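# Snap the kettle lid shut and leave it upright

## Task

Push the kettle's lid down until it latches with a click, keep the kettle upright, and finish with neither arm in contact with the kettle or any other loose object.

## Robot and tools

Robot: two arms, left_arm (base near y = +0.265 m) and right_arm (base near y = -0.267 m). Each ends in a five-finger hand: a left hand on left_arm, a right hand on right_arm. Joint ranges (rad): waist -2.880 to 2.880, shoulder 0.000 to 3.142, elbow 0.000 to 3.019 (straight at 2.964), wrist pitch -1.693 to 1.571, wrist yaw -1.571 to 1.571, wrist roll -2.094 to 2.094. A camera stand is fixed behind the arms. Cameras: cam_high and cam_low (672x504), cam_left_wrist and cam_right_wrist (616x616). A loose object may occasionally get a short push from outside.

Scene frame: origin at table-top height, halfway between the nominal bases; +x out over the table, +y toward left_arm, +z up. Reported hand positions (m) and quaternions (wxyz) use this frame and can be off by a few cm.

Hand point: a spot fixed to the palm, 0.05 m in front of it and 0.15 m from the wrist face. Its +z runs along the straight fingers, +y out of the palm, +x across the palm away from the thumb on the right hand (toward the thumb on the left hand). Straight fingers reach 0.06 to 0.07 m past it along +z and sit 0.06 m behind it along -y. A wrist bracket on the little-finger side sticks out to the point's +y level and 0.10 m across, and can strike things.

Command row: 28 numbers, each in [-1, 1], always for both arms. Order: left pose dx, dy, dz, rx, ry, rz; left hand little, ring, middle, index, thumb_bend, thumb_turn, force_limit, speed; then the same 14 for the right arm. Pose numbers are offsets, not poses: counted from that arm's Hand target as it stood when the action or move began, along that Hand target's own axes. 1.0 equals 0.6 m of travel or 180 degrees; rx, ry, rz form one rotation vector. Six zeros re-request the current Hand target. Repeating an offset moves on further.

Hand numbers are absolute targets: fingers and thumb_bend +1 straight/open, -1 curled/closed; thumb_turn +1 beside the palm, -1 across it facing the fingers. force_limit runs from about 0 N at -1 to 10 N at +1 (15 N for both thumb motors). speed rises from near zero at -1 to full at +0.48 and stays full to +1. There is no 'unchanged' value: to keep a hand as is, resend the last eight numbers you actually sent it; if none yet, use hand_measured plus hand_force_limit and hand_speed. A motor only starts when its target shifts by at least 0.002. Close at speed -0.94 or below for a soft grip. With the thumb turned in, the hand holds items about 0.035 to 0.065 m thick, handles down to 0.025 m.

Tools:
- execute_actions(actions, cameras): actions is a list of actions; each action is up to 15 rows of 28 numbers, one row per 1/30 s, the last row held if shorter. Every row in an action counts from the same start. Images come back only for an empty list or when cameras names them (["all"], or camera names; an unknown name voids the call).
- move(target, speed, blend, blocking, cameras): target is one 28-number row or up to 15 rows, all offsets from the same starting Hand targets. speed in m/s, 0.002 to 4.3, default 0.25 (turn rate up to twice that in rad/s); one value or one per target. blend in m rounds corners in a list; 0 stops at each. blocking=false returns after about 0.5 s while the move keeps running. Paths ignore obstacles and the other arm; moves cap at 10 s.
- wait(seconds 0 to 10): lets time pass while arms hold.
- stop(): brakes a running move.
- zoom_image(camera, region [x0,y0,x1,y1] in pixels, at most 504x504): enlarges part of the newest image.
- show_instructions(): shows the reference pages.
- finished_scene(scene): ends the current scene irreversibly; give the current scene number.

Results: per arm, end_effector position and quaternion, Hand target (your last command after clipping; next offsets start here), joint positions, velocities (may read 'within noise'), torques (include arm weight; numbers 3 and 4 wrap at ±28 N m), motor temperatures, and for each hand hand_measured, hand_stopped_by (moving, target, force, stalled, fault), hand_load_n (positive when pushed open; a dropped grip reads near 0), hand_force_limit, hand_speed. move adds a 'move:' line with its ending (done, off_target, moving, held, fault) and limits such as paced or held. The scene number ends each result.

Behaviour: the hand often rests 1 to 5 cm short, usually low, with no contact; send the gap as a further offset. Orientation is clipped to 40 degrees from the measured one each step. Small turns can shift the point a lot. A blocked arm keeps pushing until told to back off past its hand point. Avoid paths near an arm's own base.

Avoid: fast contacts, knocking the kettle over or off the work area, dropping or flinging parts, hard shoves on fixed or heavy things, overloading fingers, any contact between the two arms or hands, and holding stretched poses long (motors overheat: MOTOR HOT at 85 °C, the arm drops at 100 °C). Release and retract both hands before finishing.

Each tool is called after "Call:" as name(argument=value, ...), one argument or row to a line, values as JSON.

Reference images:

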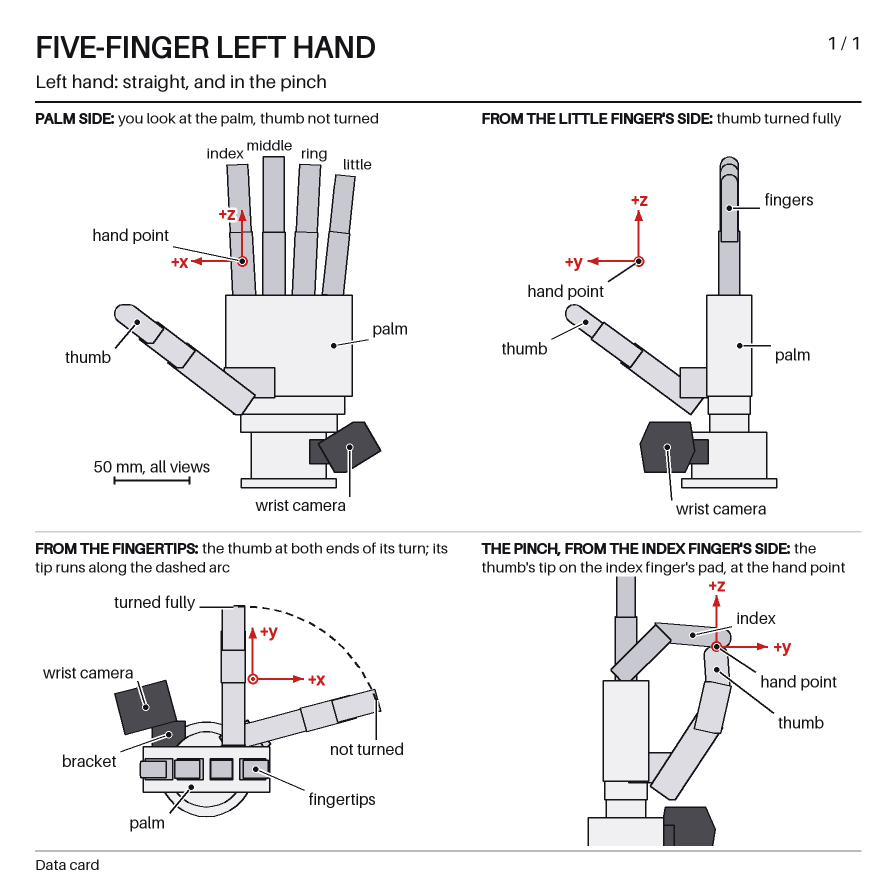

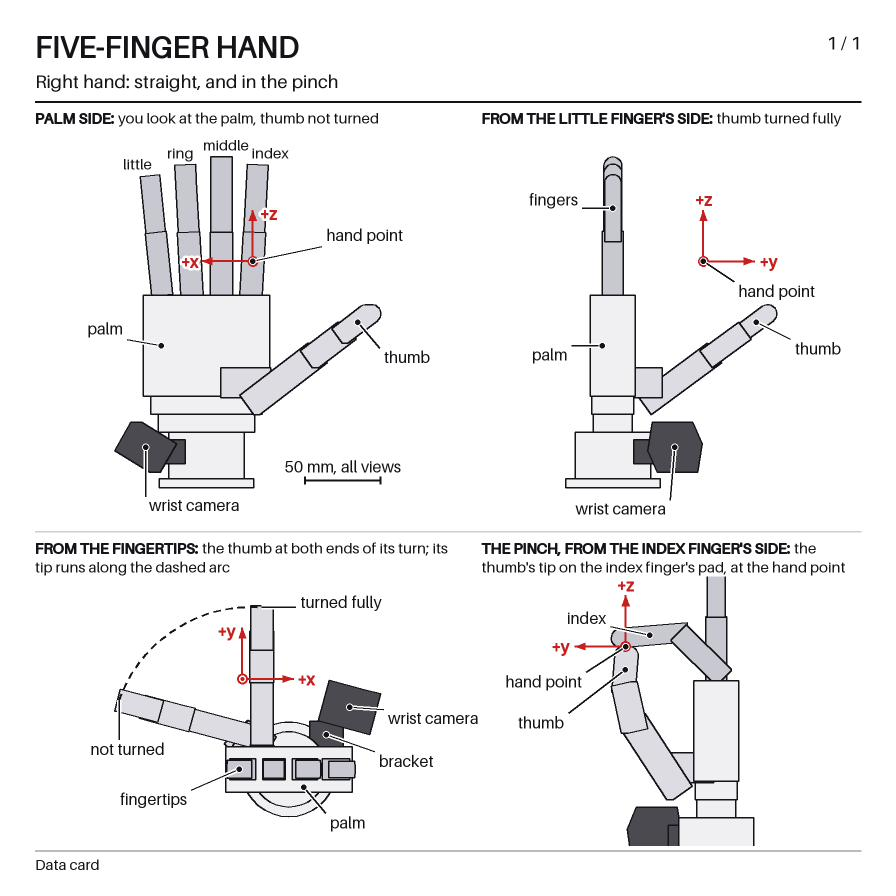

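## Session

Call:
execute_actions(
  actions=[],
)

Scene clock: 0.00 s.
left_arm: end_effector_position=(+0.5749, +0.1853, +0.3791) hand_measured=(+1.000, +1.000, +1.000, +1.000, +1.000, +1.000) hand_load_n=(+0.0, +0.0, +0.0, +0.0, +0.0, +0.0) hand_stopped_by=(target, target, target, target, target, target) hand_force_limit=0.00 hand_speed=-0.80 end_effector_quat_wxyz=(+0.233, -0.084, +0.959, +0.140) | right_arm: end_effector_position=(+0.3188, -0.3961, +0.1701) hand_measured=(+1.000, +1.000, +1.000, +1.000, +1.000, +1.000) hand_load_n=(+0.0, +0.0, +0.0, +0.0, +0.0, +0.0) hand_stopped_by=(target, target, target, target, target, target) hand_force_limit=0.00 hand_speed=-0.80 end_effector_quat_wxyz=(+0.004, +1.000, +0.027, -0.014)
Joint positions: left_arm=[-0.375 1.733 2.059 -1.574 -0.455 1.104] | right_arm=[-0.147 1.257 1.06 -1.398 0.015 -1.815]
Joint velocities: within noise
Joint torques (N m): no reading
Motor temperatures (°C): left_arm=[33 37 37 37 30 35] | right_arm=[35 35 35 36 32 30]
Heat: left arm: hottest shoulder 37 °C; right arm: hottest wrist pitch 36 °C.
Hand target: left_arm +0.5778, +0.1842, +0.3881; +0.244, -0.087, +0.956, +0.134 | right_arm +0.3265, -0.3976, +0.1787; +0.007, +1.000, +0.027, -0.001

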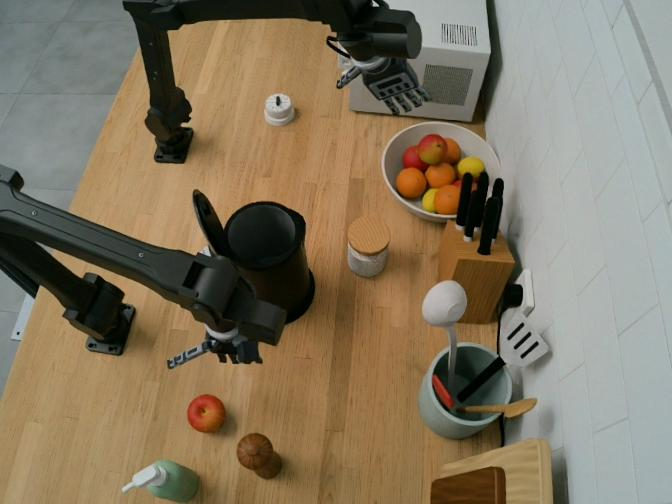

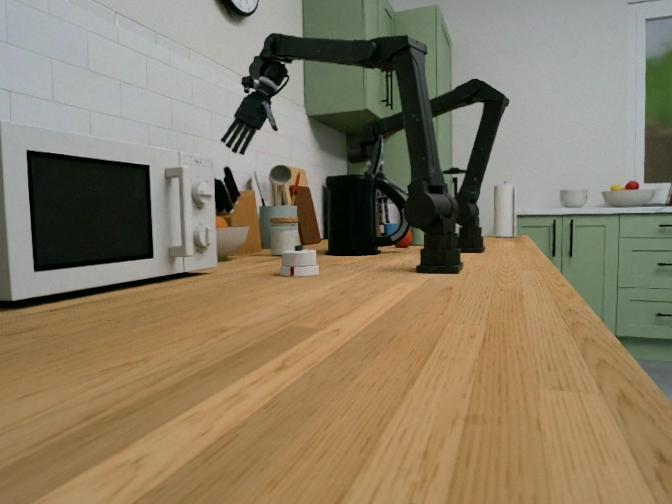

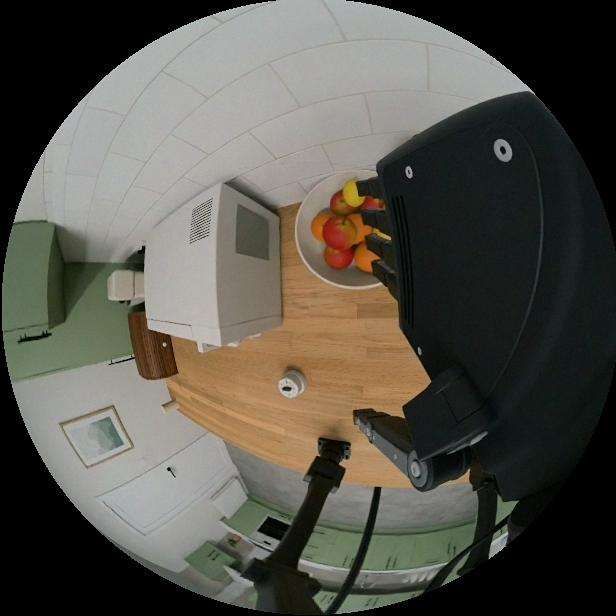

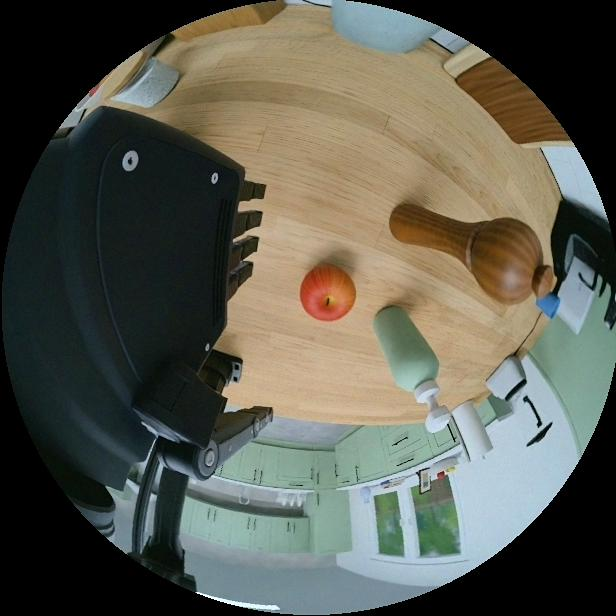

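Call:
zoom_image(
  camera="cam_high",
  region=[130, 150, 380, 380],
)

Call:
zoom_image(
  camera="cam_low",
  region=[260, 110, 480, 290],
)

Scaled by 2.016.

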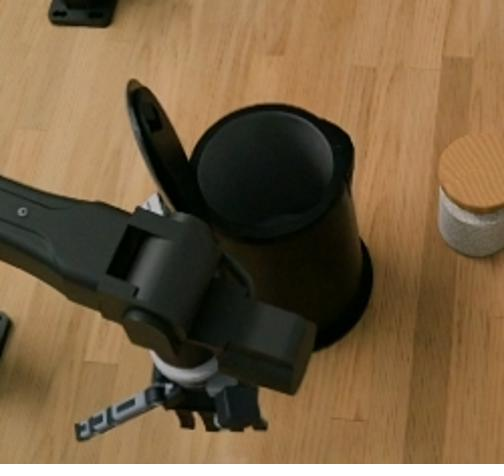

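Scaled by 2.291.

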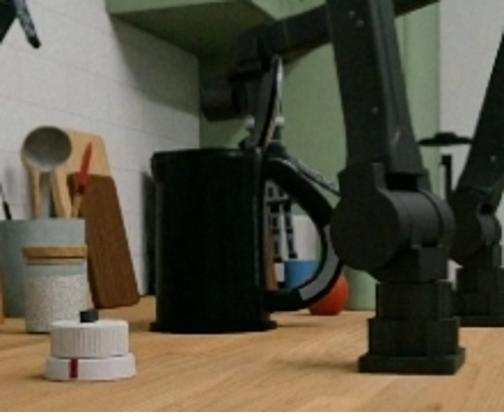

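Call:
move(
  target=[
    [0,0,0,0,0,0,1,1,1,1,1,1,0,-0.8,0,0.08,-0.35,0,0,0,1,1,1,1,1,1,0,-0.8],
  ],
  cameras=["all"],
)

Scene clock: 38.83 s.
left_arm: end_effector_position=(+0.5749, +0.1853, +0.3791) hand_measured=(+1.000, +1.000, +1.000, +1.000, +1.000, +1.000) hand_load_n=(+0.0, +0.0, +0.0, +0.0, +0.0, +0.0) hand_stopped_by=(target, target, target, target, target, target) hand_force_limit=0.00 hand_speed=-0.80 end_effector_quat_wxyz=(+0.233, -0.084, +0.959, +0.140) | right_arm: end_effector_position=(+0.3258, -0.4372, +0.3734) hand_measured=(+1.000, +1.000, +1.000, +1.000, +1.000, +1.000) hand_load_n=(+0.0, +0.0, +0.0, +0.0, +0.0, +0.0) hand_stopped_by=(target, target, target, target, target, target) hand_force_limit=0.00 hand_speed=-0.80 end_effector_quat_wxyz=(+0.059, +0.994, +0.030, +0.093)
Joint positions: left_arm=[-0.375 1.733 2.059 -1.574 -0.455 1.104] | right_arm=[-0.234 1.173 1.513 -1.698 0.056 -1.914]
Joint torques (N m): left_arm=[0.26 -17.44 9.73 0.53 -0.48 0.04] | right_arm=[-0.5 -6.77 12.79 0.43 0.13 -0.02]
Heat: left arm: hottest elbow 40 °C; right arm: hottest elbow 37 °C.
Hand target: left_arm +0.5778, +0.1842, +0.3881; +0.244, -0.087, +0.956, +0.134 | right_arm +0.3297, -0.4426, +0.3894; +0.007, +1.000, +0.027, -0.001
Off the commanded pose: left_arm 0.010 m, 1 deg | right_arm 0.017 m, 12 deg.
joint sent to its limit (right arm) — joint 4 (wrist pitch), lower limit. The joint targets are off in orientation, not in position.
move: off_target (right_arm)

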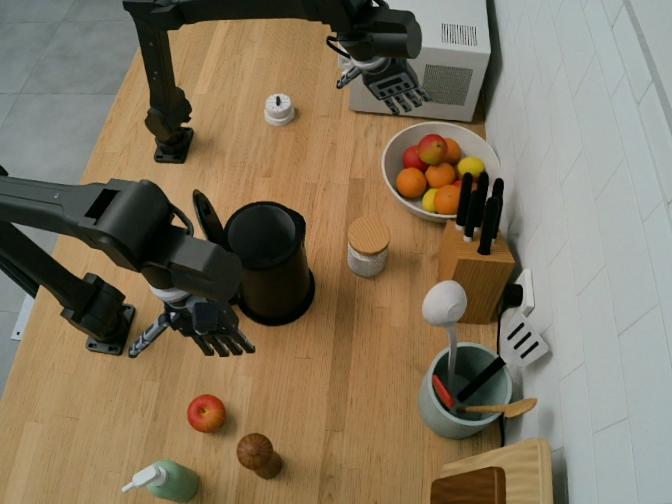

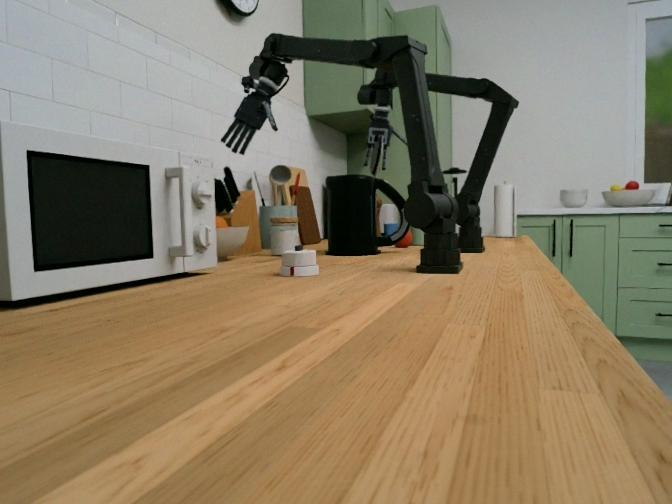

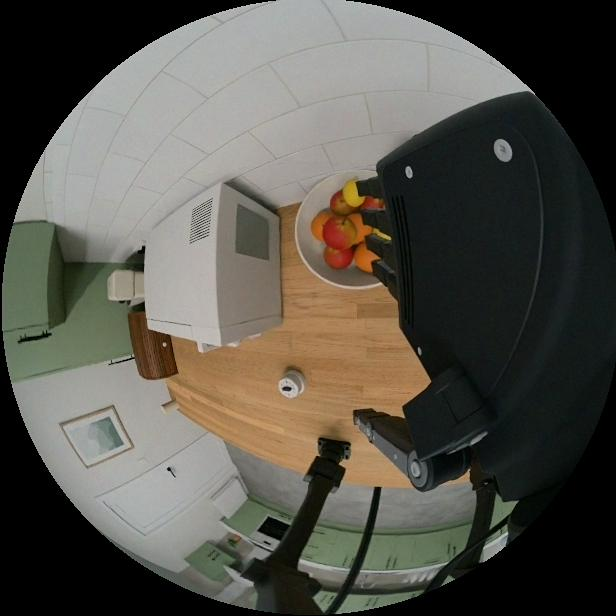

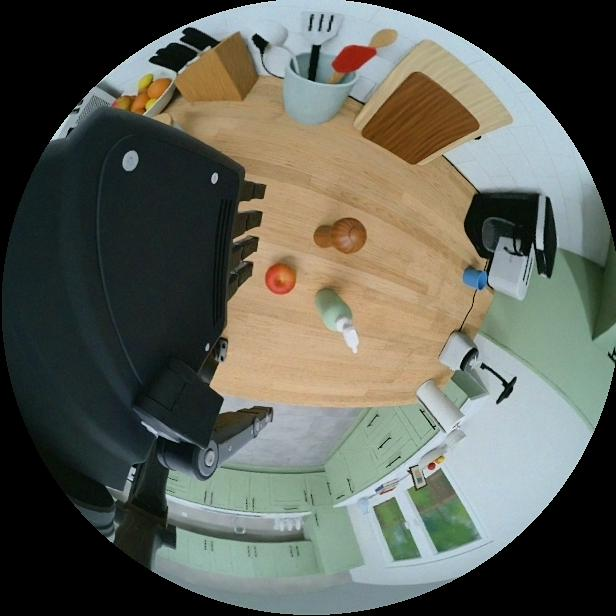

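Call:
zoom_image(
  camera="cam_high",
  region=[170, 170, 350, 340],
)

Call:
zoom_image(
  camera="cam_low",
  region=[300, 110, 450, 280],
)

Scaled by 2.800.

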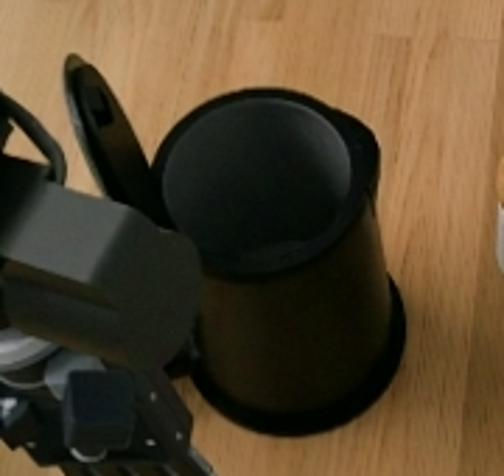

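Scaled by 2.965.

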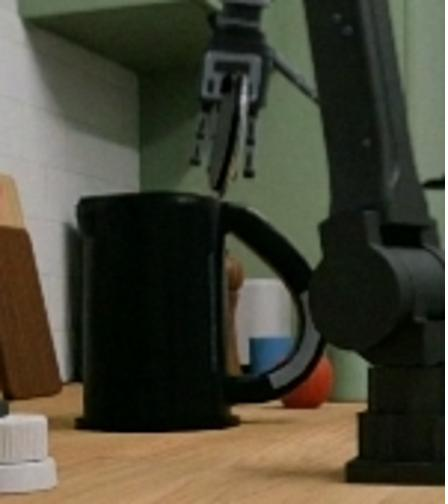

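Call:
move(
  target=[
    [0,0,0,0,0,0,1,1,1,1,1,1,0,-0.8,-0.070,-0.242,-0.087,0,0.111,0,-1,-1,-1,-1,1,1,0,-0.2],
  ],
  cameras=["all"],
)

Scene clock: 210.70 s.
left_arm: end_effector_position=(+0.5749, +0.1853, +0.3791) hand_measured=(+1.000, +1.000, +1.000, +1.000, +1.000, +1.000) hand_load_n=(+0.0, +0.0, +0.0, +0.0, +0.0, +0.0) hand_stopped_by=(target, target, target, target, target, target) hand_force_limit=0.00 hand_speed=-0.80 end_effector_quat_wxyz=(+0.233, -0.084, +0.959, +0.140) | right_arm: end_effector_position=(+0.2803, -0.3019, +0.4289) hand_measured=(-1.000, -1.000, -1.000, -1.000, +1.000, +1.000) hand_load_n=(+0.0, +0.0, +0.0, +0.0, +0.0, +0.0) hand_stopped_by=(target, target, target, target, target, target) hand_force_limit=0.00 hand_speed=-0.20 end_effector_quat_wxyz=(+0.007, +0.975, +0.026, +0.220)
Joint positions: left_arm=[-0.375 1.733 2.059 -1.574 -0.455 1.104] | right_arm=[0.179 0.944 1.513 -1.699 0.06 -1.503]
Joint torques (N m): left_arm=[0.21 -17.44 9.77 0.53 -0.48 0.05] | right_arm=[0.97 -3.14 10.84 0.98 0.17 0.07]
Motor temperatures (°C): left_arm=[32 39 42 35 30 31] | right_arm=[33 35 43 34 29 30]
Heat: left arm: hottest elbow 42 °C; right arm: hottest elbow 43 °C.
Hand target: left_arm +0.5778, +0.1842, +0.3881; +0.244, -0.087, +0.956, +0.134 | right_arm +0.2799, -0.2991, +0.4397; +0.002, +0.985, +0.028, +0.172
Off the commanded pose: left_arm 0.010 m, 1 deg | right_arm 0.011 m, 6 deg.
joint sent to its limit (right arm) — joint 4 (wrist pitch), lower limit. The joint targets are off in orientation, not in position.
move: off_target (right_arm)

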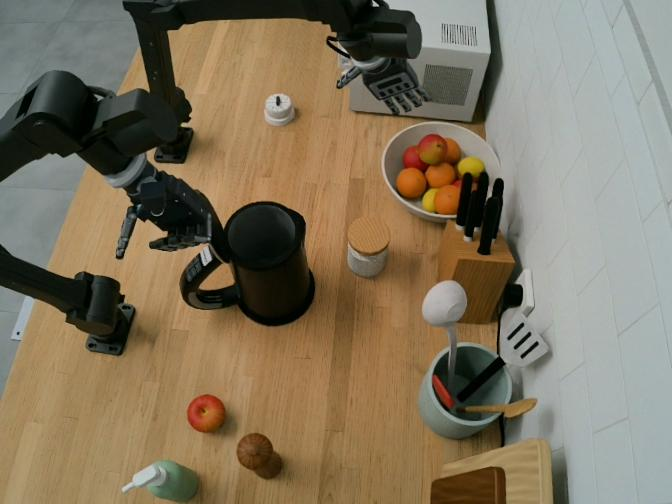

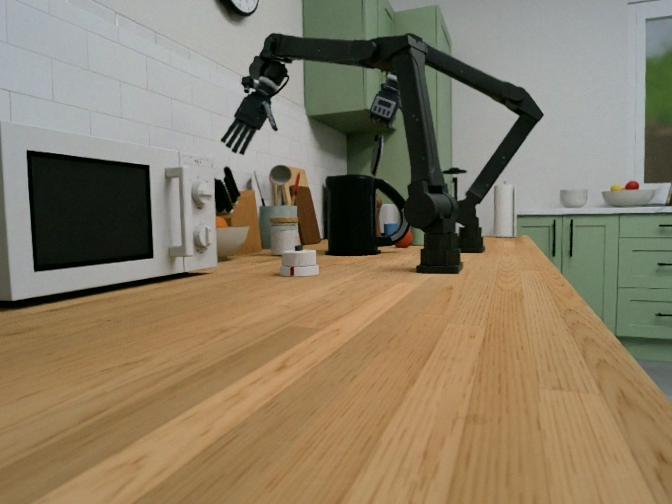

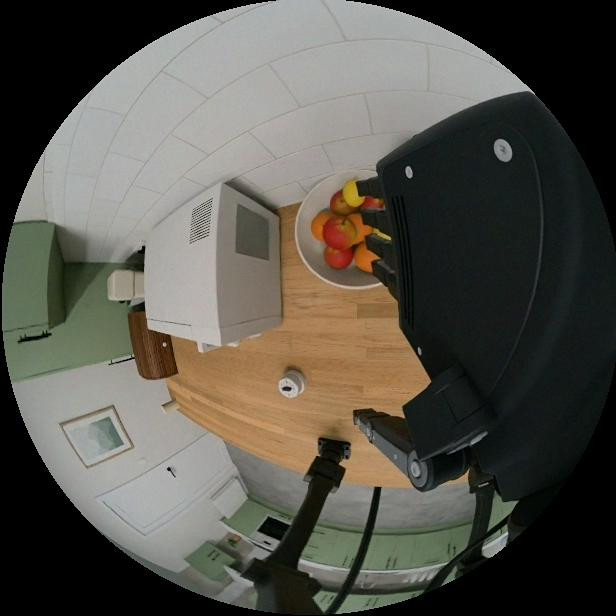

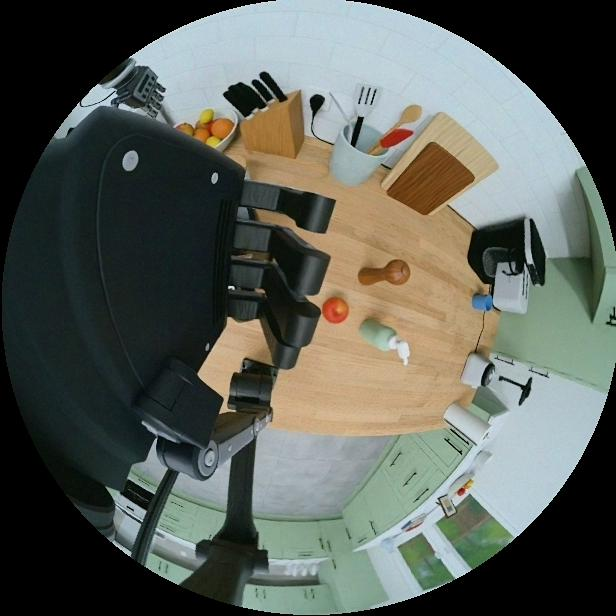

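Call:
zoom_image(
  camera="cam_high",
  region=[90, 150, 320, 340],
)

Call:
zoom_image(
  camera="cam_low",
  region=[300, 60, 480, 260],
)

Scaled by 2.191.

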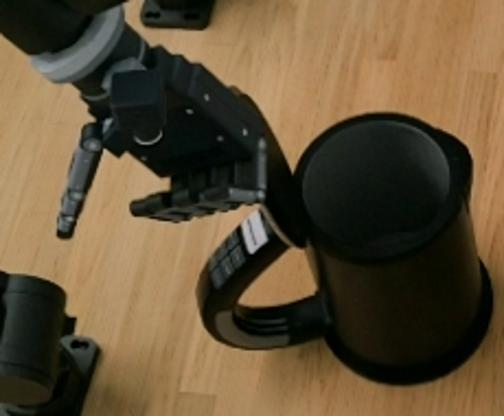

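Scaled by 2.520.

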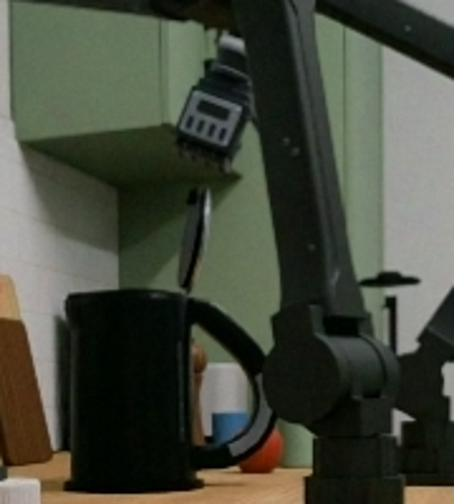

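Call:
move(
  target=[
    [0,0,0,0,0,0,1,1,1,1,1,1,0,-0.8,-0.1337,-0.175,-0.0683,0,0,0,-1,-1,-1,-1,1,1,0,-0.2],
  ],
  cameras=["cam_high","cam_low"],
)

Scene clock: 280.03 s.
left_arm: end_effector_position=(+0.5749, +0.1853, +0.3791) hand_measured=(+1.000, +1.000, +1.000, +1.000, +1.000, +1.000) hand_load_n=(+0.0, +0.0, +0.0, +0.0, +0.0, +0.0) hand_stopped_by=(target, target, target, target, target, target) hand_force_limit=0.00 hand_speed=-0.80 end_effector_quat_wxyz=(+0.233, -0.084, +0.959, +0.140) | right_arm: end_effector_position=(+0.1874, -0.2004, +0.4499) hand_measured=(-1.000, -1.000, -1.000, -1.000, +1.000, +1.000) hand_load_n=(+0.0, +0.0, +0.0, +0.0, +0.0, +0.0) hand_stopped_by=(target, target, target, target, target, target) hand_force_limit=0.00 hand_speed=-0.20 end_effector_quat_wxyz=(-0.116, +0.948, +0.035, +0.294)
Joint positions: left_arm=[-0.375 1.733 2.059 -1.574 -0.455 1.104] | right_arm=[0.809 0.746 1.487 -1.7 0.208 -0.946]
Joint torques (N m): left_arm=[0.15 -17.44 9.83 0.5 -0.5 0.05] | right_arm=[0.67 0.44 7.92 1.1 0.13 0.09]
Heat: left arm: hottest elbow 42 °C; right arm: hottest elbow 42 °C.
Hand target: left_arm +0.5778, +0.1842, +0.3881; +0.244, -0.087, +0.956, +0.134 | right_arm +0.1850, -0.1989, +0.4494; +0.003, +0.985, +0.028, +0.172
Off the commanded pose: left_arm 0.010 m, 1 deg | right_arm 0.003 m, 20 deg.
joint sent to its limit (right arm) — joint 4 (wrist pitch), lower limit. The joint targets are off in orientation, not in position.
move: off_target (right_arm)
Images, in order (width x height): cam_high 672x504, cam_low 672x504.

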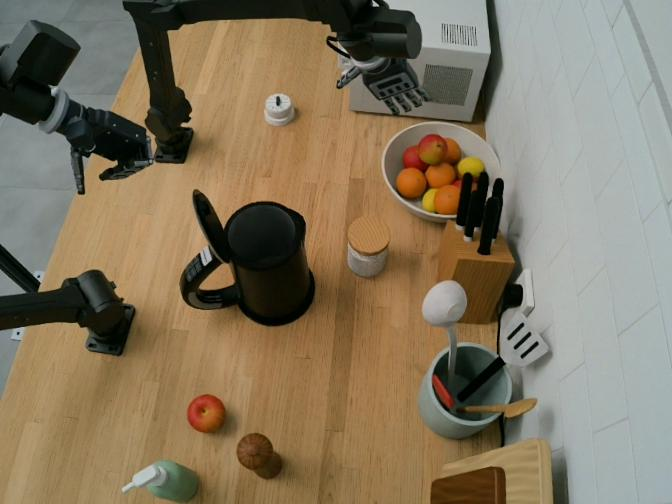

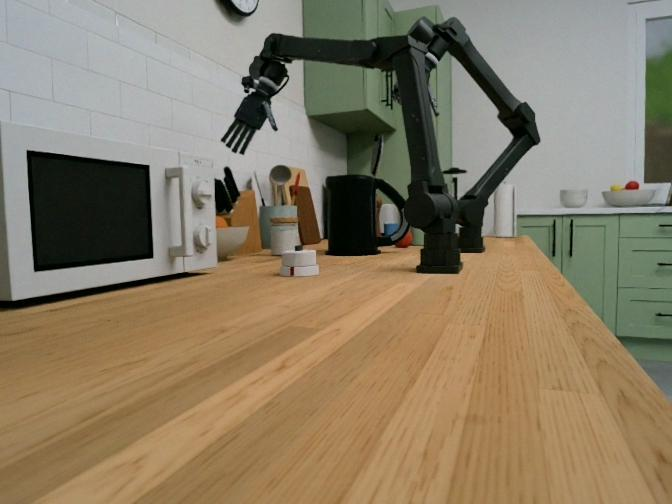

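Call:
move(
  target=[
    [0,0,0,0,0,0,1,1,1,1,1,1,0,-0.8,-0.1004,-0.0043,0.2298,0,0,0,-1,-1,-1,-1,1,1,0,-0.2],
  ],
  cameras=["cam_high","cam_low"],
  speed=0.2,
)

Call:
zoom_image(
  camera="cam_high",
  region=[90, 150, 320, 340],
)

Call:
zoom_image(
  camera="cam_low",
  region=[300, 60, 480, 260],
)

Scene clock: 305.53 s.
left_arm: end_effector_position=(+0.5749, +0.1853, +0.3791) hand_measured=(+1.000, +1.000, +1.000, +1.000, +1.000, +1.000) hand_load_n=(+0.0, +0.0, +0.0, +0.0, +0.0, +0.0) hand_stopped_by=(target, target, target, target, target, target) hand_force_limit=0.00 hand_speed=-0.80 end_effector_quat_wxyz=(+0.233, -0.084, +0.959, +0.140) | right_arm: end_effector_position=(+0.1729, -0.2040, +0.3002) hand_measured=(-1.000, -1.000, -1.000, -1.000, +1.000, +1.000) hand_load_n=(+0.0, +0.0, +0.5, +0.0, +0.0, +0.0) hand_stopped_by=(target, target, target, target, target, target) hand_force_limit=0.00 hand_speed=-0.20 end_effector_quat_wxyz=(+0.007, +0.986, +0.027, +0.167)
Joint positions: left_arm=[-0.375 1.733 2.059 -1.574 -0.455 1.104] | right_arm=[0.86 0.763 1.091 -1.667 0.247 -0.838]
Joint torques (N m): left_arm=[0.21 -17.32 9.76 0.57 -0.49 0.05] | right_arm=[1.61 -2.32 8.7 1.52 0.38 0.09]
Heat: left arm: hottest elbow 42 °C; right arm: hottest elbow 42 °C.
Hand target: left_arm +0.5778, +0.1842, +0.3881; +0.244, -0.087, +0.956, +0.134 | right_arm +0.1750, -0.1991, +0.2993; +0.003, +0.985, +0.028, +0.172
Off the commanded pose: left_arm 0.010 m, 1 deg | right_arm 0.005 m, 1 deg.
move: done
Images, in order (width x height): cam_high 672x504, cam_low 672x504.

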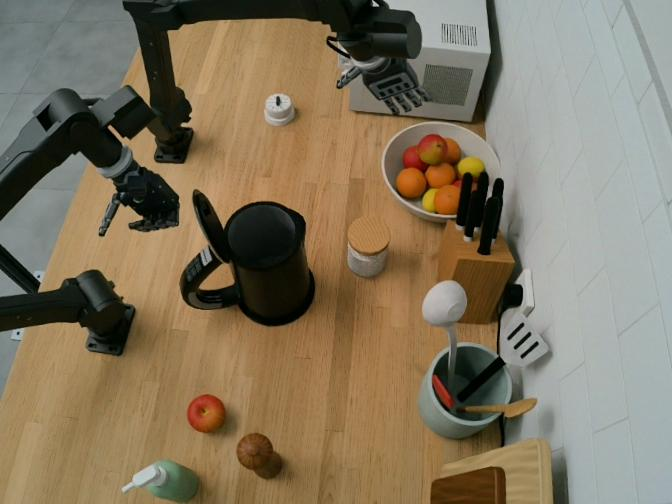

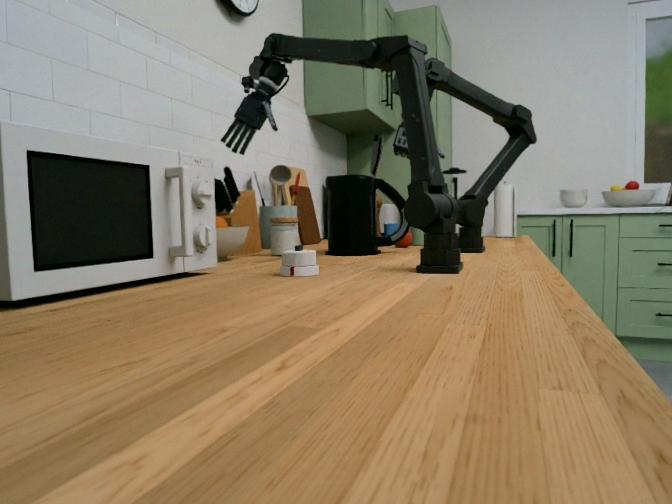

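Scaled by 2.191.

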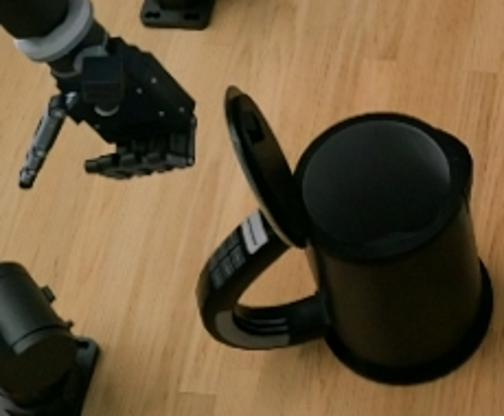

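Scaled by 2.520.

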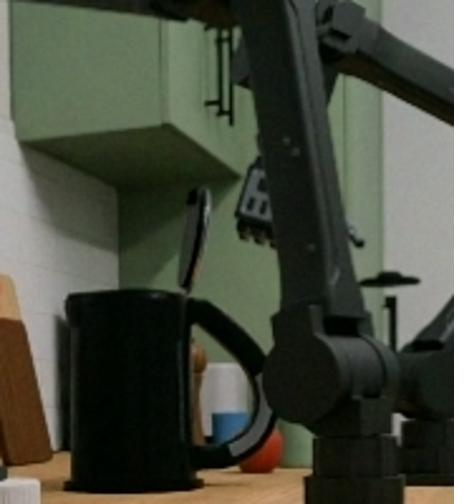

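Call:
move(
  target=[
    [0,0,0,0,0,0,1,1,1,1,1,1,0,-0.8,0.1165,-0.0183,0.024,0,0,0,-1,-1,-1,-1,1,1,0,-0.2],
  ],
  cameras=["cam_high","cam_low"],
  speed=0.08,
)

Call:
zoom_image(
  camera="cam_high",
  region=[90, 150, 320, 340],
)

Call:
zoom_image(
  camera="cam_low",
  region=[300, 60, 480, 260],
)

Scene clock: 330.53 s.
left_arm: end_effector_position=(+0.5749, +0.1853, +0.3791) hand_measured=(+1.000, +1.000, +1.000, +1.000, +1.000, +1.000) hand_load_n=(+0.0, +0.0, +0.0, +0.0, +0.0, +0.0) hand_stopped_by=(target, target, target, target, target, target) hand_force_limit=0.00 hand_speed=-0.80 end_effector_quat_wxyz=(+0.233, -0.084, +0.959, +0.140) | right_arm: end_effector_position=(+0.2276, -0.1921, +0.2902) hand_measured=(-1.000, -1.000, -1.000, -1.000, +1.000, +1.000) hand_load_n=(+0.0, +0.5, +0.0, +0.0, +0.0, +0.0) hand_stopped_by=(target, target, target, target, target, target) hand_force_limit=0.00 hand_speed=-0.20 end_effector_quat_wxyz=(+0.020, +0.989, +0.037, +0.144)
Joint positions: left_arm=[-0.375 1.733 2.059 -1.574 -0.455 1.104] | right_arm=[0.713 0.911 1.129 -1.577 0.202 -0.997]
Joint torques (N m): left_arm=[0.32 -17.55 9.81 0.58 -0.49 0.06] | right_arm=[-0.38 -2.61 13.87 1.77 0.39 -0.04]
Heat: left arm: hottest elbow 42 °C; right arm: hottest elbow 42 °C.
Hand target: left_arm +0.5778, +0.1842, +0.3881; +0.244, -0.087, +0.956, +0.134 | right_arm +0.2450, -0.1841, +0.3094; +0.002, +0.985, +0.028, +0.172
Off the commanded pose: left_arm 0.010 m, 1 deg | right_arm 0.027 m, 4 deg.
move: off_target (right_arm)
Images, in order (width x height): cam_high 672x504, cam_low 672x504.

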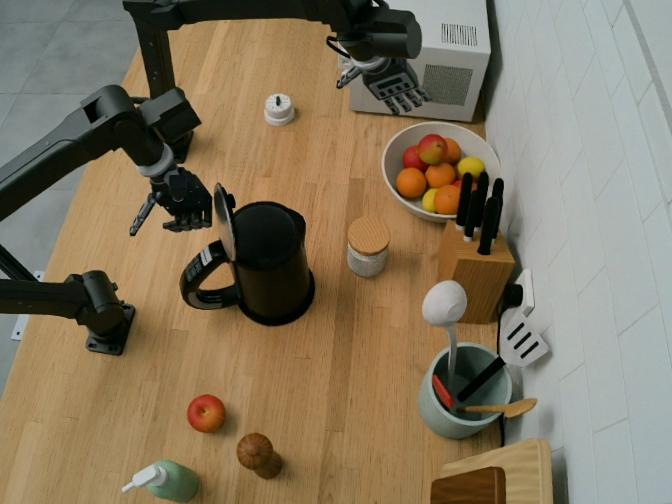

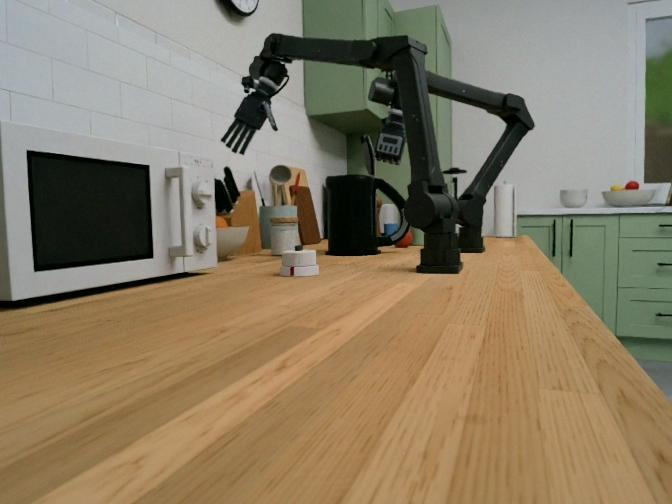

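Scaled by 2.191.

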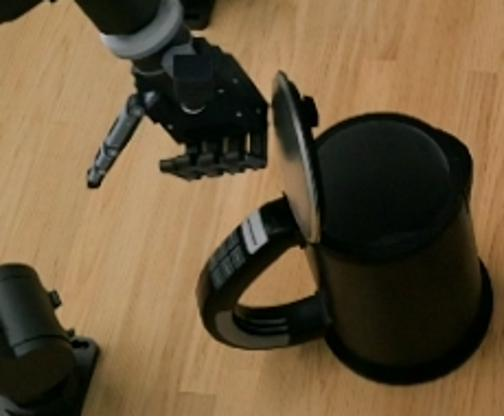

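Scaled by 2.520.

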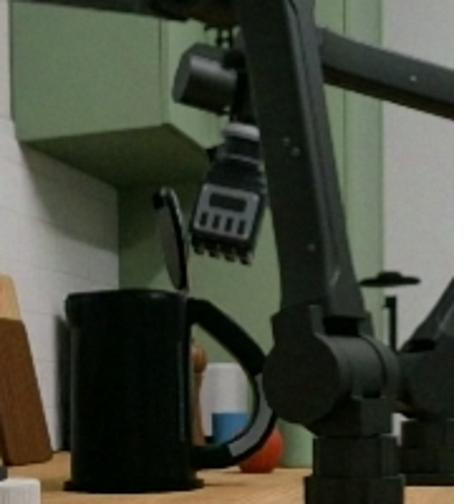

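Call:
move(
  target=[
    [0,0,0,0,0,0,1,1,1,1,1,1,0,-0.8,0.087,-0.0117,0.031,0,0,0,-1,-1,-1,-1,1,1,0,-0.2],
  ],
  cameras=["cam_high","cam_low"],
  speed=0.08,
)

Call:
zoom_image(
  camera="cam_high",
  region=[90, 150, 320, 340],
)

Call:
zoom_image(
  camera="cam_low",
  region=[300, 60, 480, 260],
)

Scene clock: 342.23 s.
left_arm: end_effector_position=(+0.5749, +0.1853, +0.3791) hand_measured=(+1.000, +1.000, +1.000, +1.000, +1.000, +1.000) hand_load_n=(+0.0, +0.0, +0.0, +0.0, +0.0, -0.5) hand_stopped_by=(target, target, target, target, target, target) hand_force_limit=0.00 hand_speed=-0.80 end_effector_quat_wxyz=(+0.233, -0.084, +0.959, +0.140) | right_arm: end_effector_position=(+0.2828, -0.1811, +0.2932) hand_measured=(-1.000, -1.000, -1.000, -1.000, +1.000, +1.000) hand_load_n=(+0.0, +0.0, +0.0, +0.0, +0.0, +0.0) hand_stopped_by=(target, target, target, target, target, target) hand_force_limit=0.00 hand_speed=-0.20 end_effector_quat_wxyz=(+0.016, +0.988, +0.031, +0.149)
Joint positions: left_arm=[-0.375 1.733 2.059 -1.574 -0.455 1.104] | right_arm=[0.62 1.036 1.21 -1.503 0.182 -1.08]
Joint torques (N m): left_arm=[0.15 -17.2 9.8 0.5 -0.48 0.03] | right_arm=[0.21 -4.48 13.61 1.68 0.14 -0.05]
Heat: left arm: hottest elbow 42 °C; right arm: hottest elbow 44 °C.
Hand target: left_arm +0.5778, +0.1842, +0.3881; +0.244, -0.087, +0.956, +0.134 | right_arm +0.2999, -0.1741, +0.3093; +0.002, +0.985, +0.028, +0.172
Off the commanded pose: left_arm 0.010 m, 1 deg | right_arm 0.025 m, 3 deg.
move: off_target (right_arm)
Images, in order (width x height): cam_high 672x504, cam_low 672x504.

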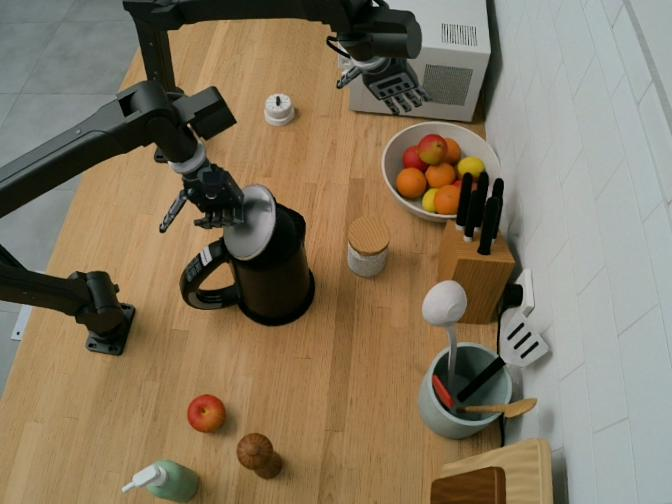

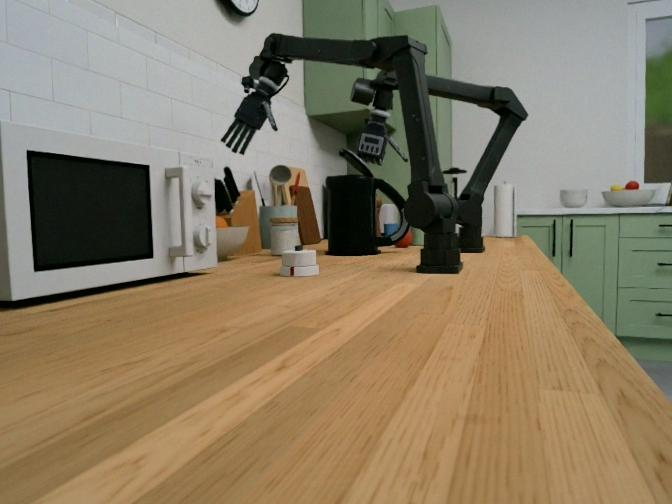

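Scaled by 2.191.

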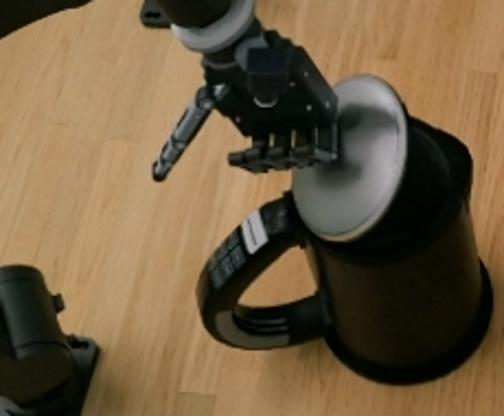

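Scaled by 2.520.

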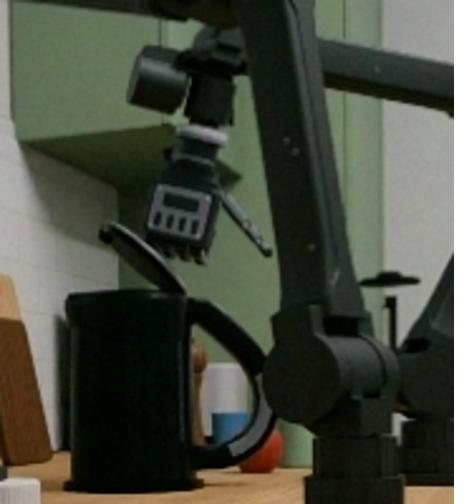

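Call:
move(
  target=[
    [0,0,0,0,0,0,1,1,1,1,1,1,0,-0.8,0.0817,-0.0185,0.0468,0,-0.105,0,-1,-1,-1,-1,1,1,0,-0.2],
  ],
  cameras=["cam_high","cam_low"],
  speed=0.1,
)

Call:
zoom_image(
  camera="cam_high",
  region=[130, 130, 360, 340],
)

Call:
zoom_image(
  camera="cam_low",
  region=[300, 60, 480, 260],
)

Scene clock: 358.13 s.
left_arm: end_effector_position=(+0.5749, +0.1853, +0.3791) hand_measured=(+1.000, +1.000, +1.000, +1.000, +1.000, +1.000) hand_load_n=(+0.0, +0.0, +0.0, +0.0, +0.0, +0.0) hand_stopped_by=(target, target, target, target, target, target) hand_force_limit=0.00 hand_speed=-0.80 end_effector_quat_wxyz=(+0.233, -0.084, +0.959, +0.140) | right_arm: end_effector_position=(+0.3439, -0.1617, +0.2887) hand_measured=(-1.000, -1.000, -1.000, -1.000, +1.000, +1.000) hand_load_n=(-0.5, +0.0, +0.0, +0.0, +0.0, +0.0) hand_stopped_by=(target, target, target, target, target, target) hand_force_limit=0.00 hand_speed=-0.20 end_effector_quat_wxyz=(+0.013, +1.000, +0.028, -0.001)
Joint positions: left_arm=[-0.375 1.733 2.059 -1.574 -0.455 1.104] | right_arm=[0.496 1.379 1.484 -1.687 0.023 -1.174]
Joint torques (N m): left_arm=[0.26 -17.38 9.81 0.47 -0.5 0.04] | right_arm=[-0.5 -9.88 12.52 0.09 -0.12 -0.02]
Heat: left arm: hottest elbow 42 °C; right arm: hottest elbow 44 °C.
Hand target: left_arm +0.5778, +0.1842, +0.3881; +0.244, -0.087, +0.956, +0.134 | right_arm +0.3548, -0.1601, +0.2994; +0.007, +1.000, +0.027, +0.008
Off the commanded pose: left_arm 0.010 m, 1 deg | right_arm 0.015 m, 1 deg.
move: off_target (right_arm)
Images, in order (width x height): cam_high 672x504, cam_low 672x504.

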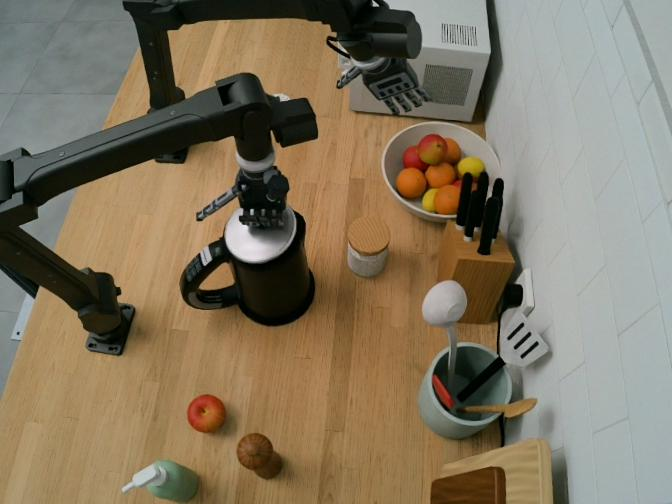

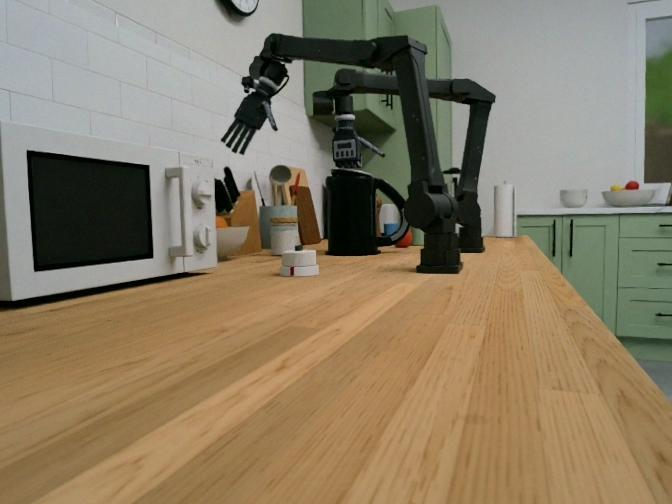

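Scaled by 2.191.

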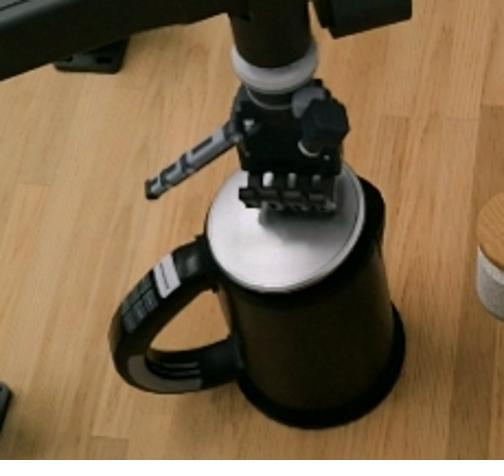

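Scaled by 2.520.

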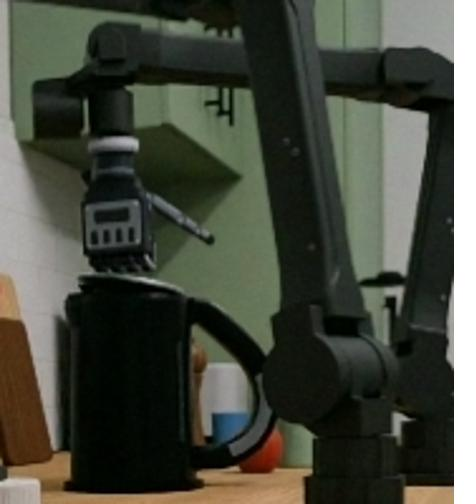

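Call:
move(
  target=[
    [0,0,0,0,0,0,1,1,1,1,1,1,0,-0.8,0.0147,0.0132,0.0755,0,0,0,-1,-1,-1,-1,1,1,0,-0.2],
  ],
  cameras=["cam_high","cam_low"],
  speed=0.06,
)

Call:
zoom_image(
  camera="cam_high",
  region=[170, 170, 330, 310],
)

Call:
zoom_image(
  camera="cam_low",
  region=[300, 130, 420, 260],
)

Scene clock: 370.23 s.
left_arm: end_effector_position=(+0.5749, +0.1853, +0.3791) hand_measured=(+1.000, +1.000, +1.000, +1.000, +1.000, +1.000) hand_load_n=(+0.0, +0.0, +0.0, +0.0, +0.0, +0.0) hand_stopped_by=(target, target, target, target, target, target) hand_force_limit=0.00 hand_speed=-0.80 end_effector_quat_wxyz=(+0.233, -0.084, +0.959, +0.140) | right_arm: end_effector_position=(+0.3577, -0.1635, +0.2730) hand_measured=(-1.000, -1.000, -1.000, -1.000, +1.000, +1.000) hand_load_n=(+0.0, -1.5, -0.5, +0.0, +0.0, +0.0) hand_stopped_by=(target, target, target, target, target, target) hand_force_limit=0.00 hand_speed=-0.20 end_effector_quat_wxyz=(+0.003, +0.999, +0.030, +0.019)
Joint positions: left_arm=[-0.375 1.733 2.059 -1.574 -0.455 1.104] | right_arm=[0.476 1.376 1.445 -1.608 0.02 -1.198]
Joint torques (N m): left_arm=[0.26 -17.38 9.81 0.54 -0.5 0.05] | right_arm=[-0.85 -8.59 6.61 1.5 0.07 -0.04]
Heat: left arm: hottest elbow 43 °C; right arm: hottest elbow 44 °C.
Hand target: left_arm +0.5778, +0.1842, +0.3881; +0.244, -0.087, +0.956, +0.134 | right_arm +0.3648, -0.1682, +0.2543; +0.007, +1.000, +0.027, +0.008
Off the commanded pose: left_arm 0.010 m, 1 deg | right_arm 0.021 m, 1 deg.
move: off_target (right_arm)
Images, in order (width x height): cam_high 672x504, cam_low 672x504.

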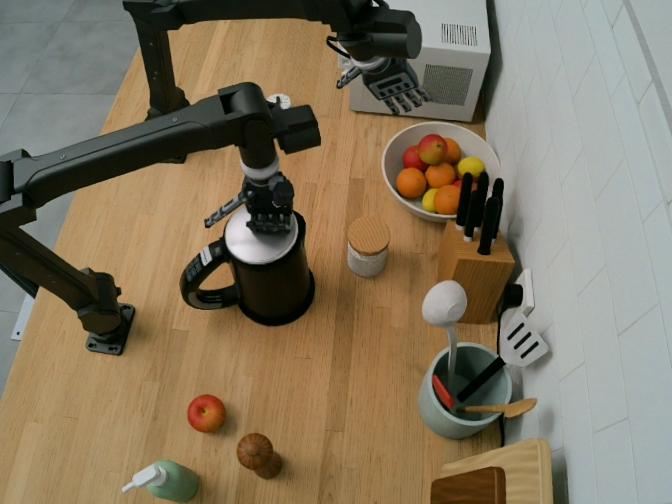

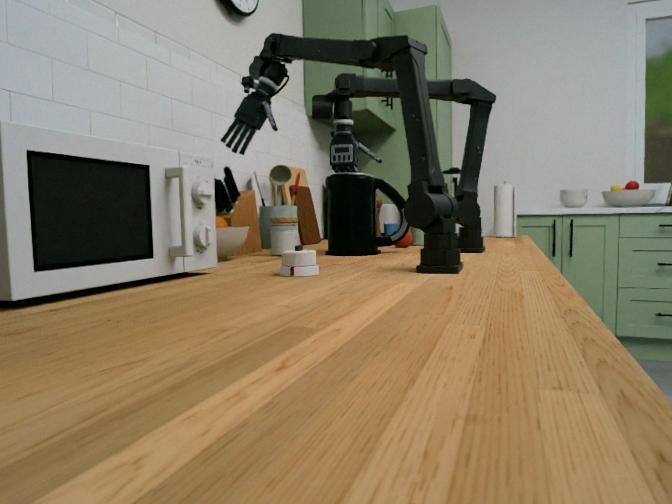

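Scaled by 3.150.

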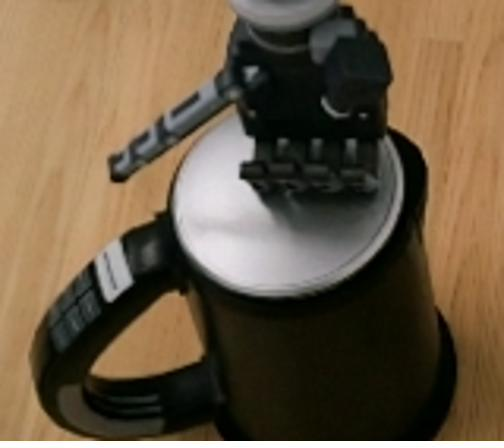

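Scaled by 3.877.

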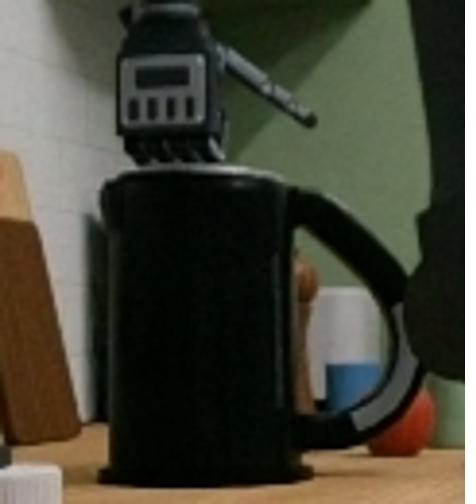

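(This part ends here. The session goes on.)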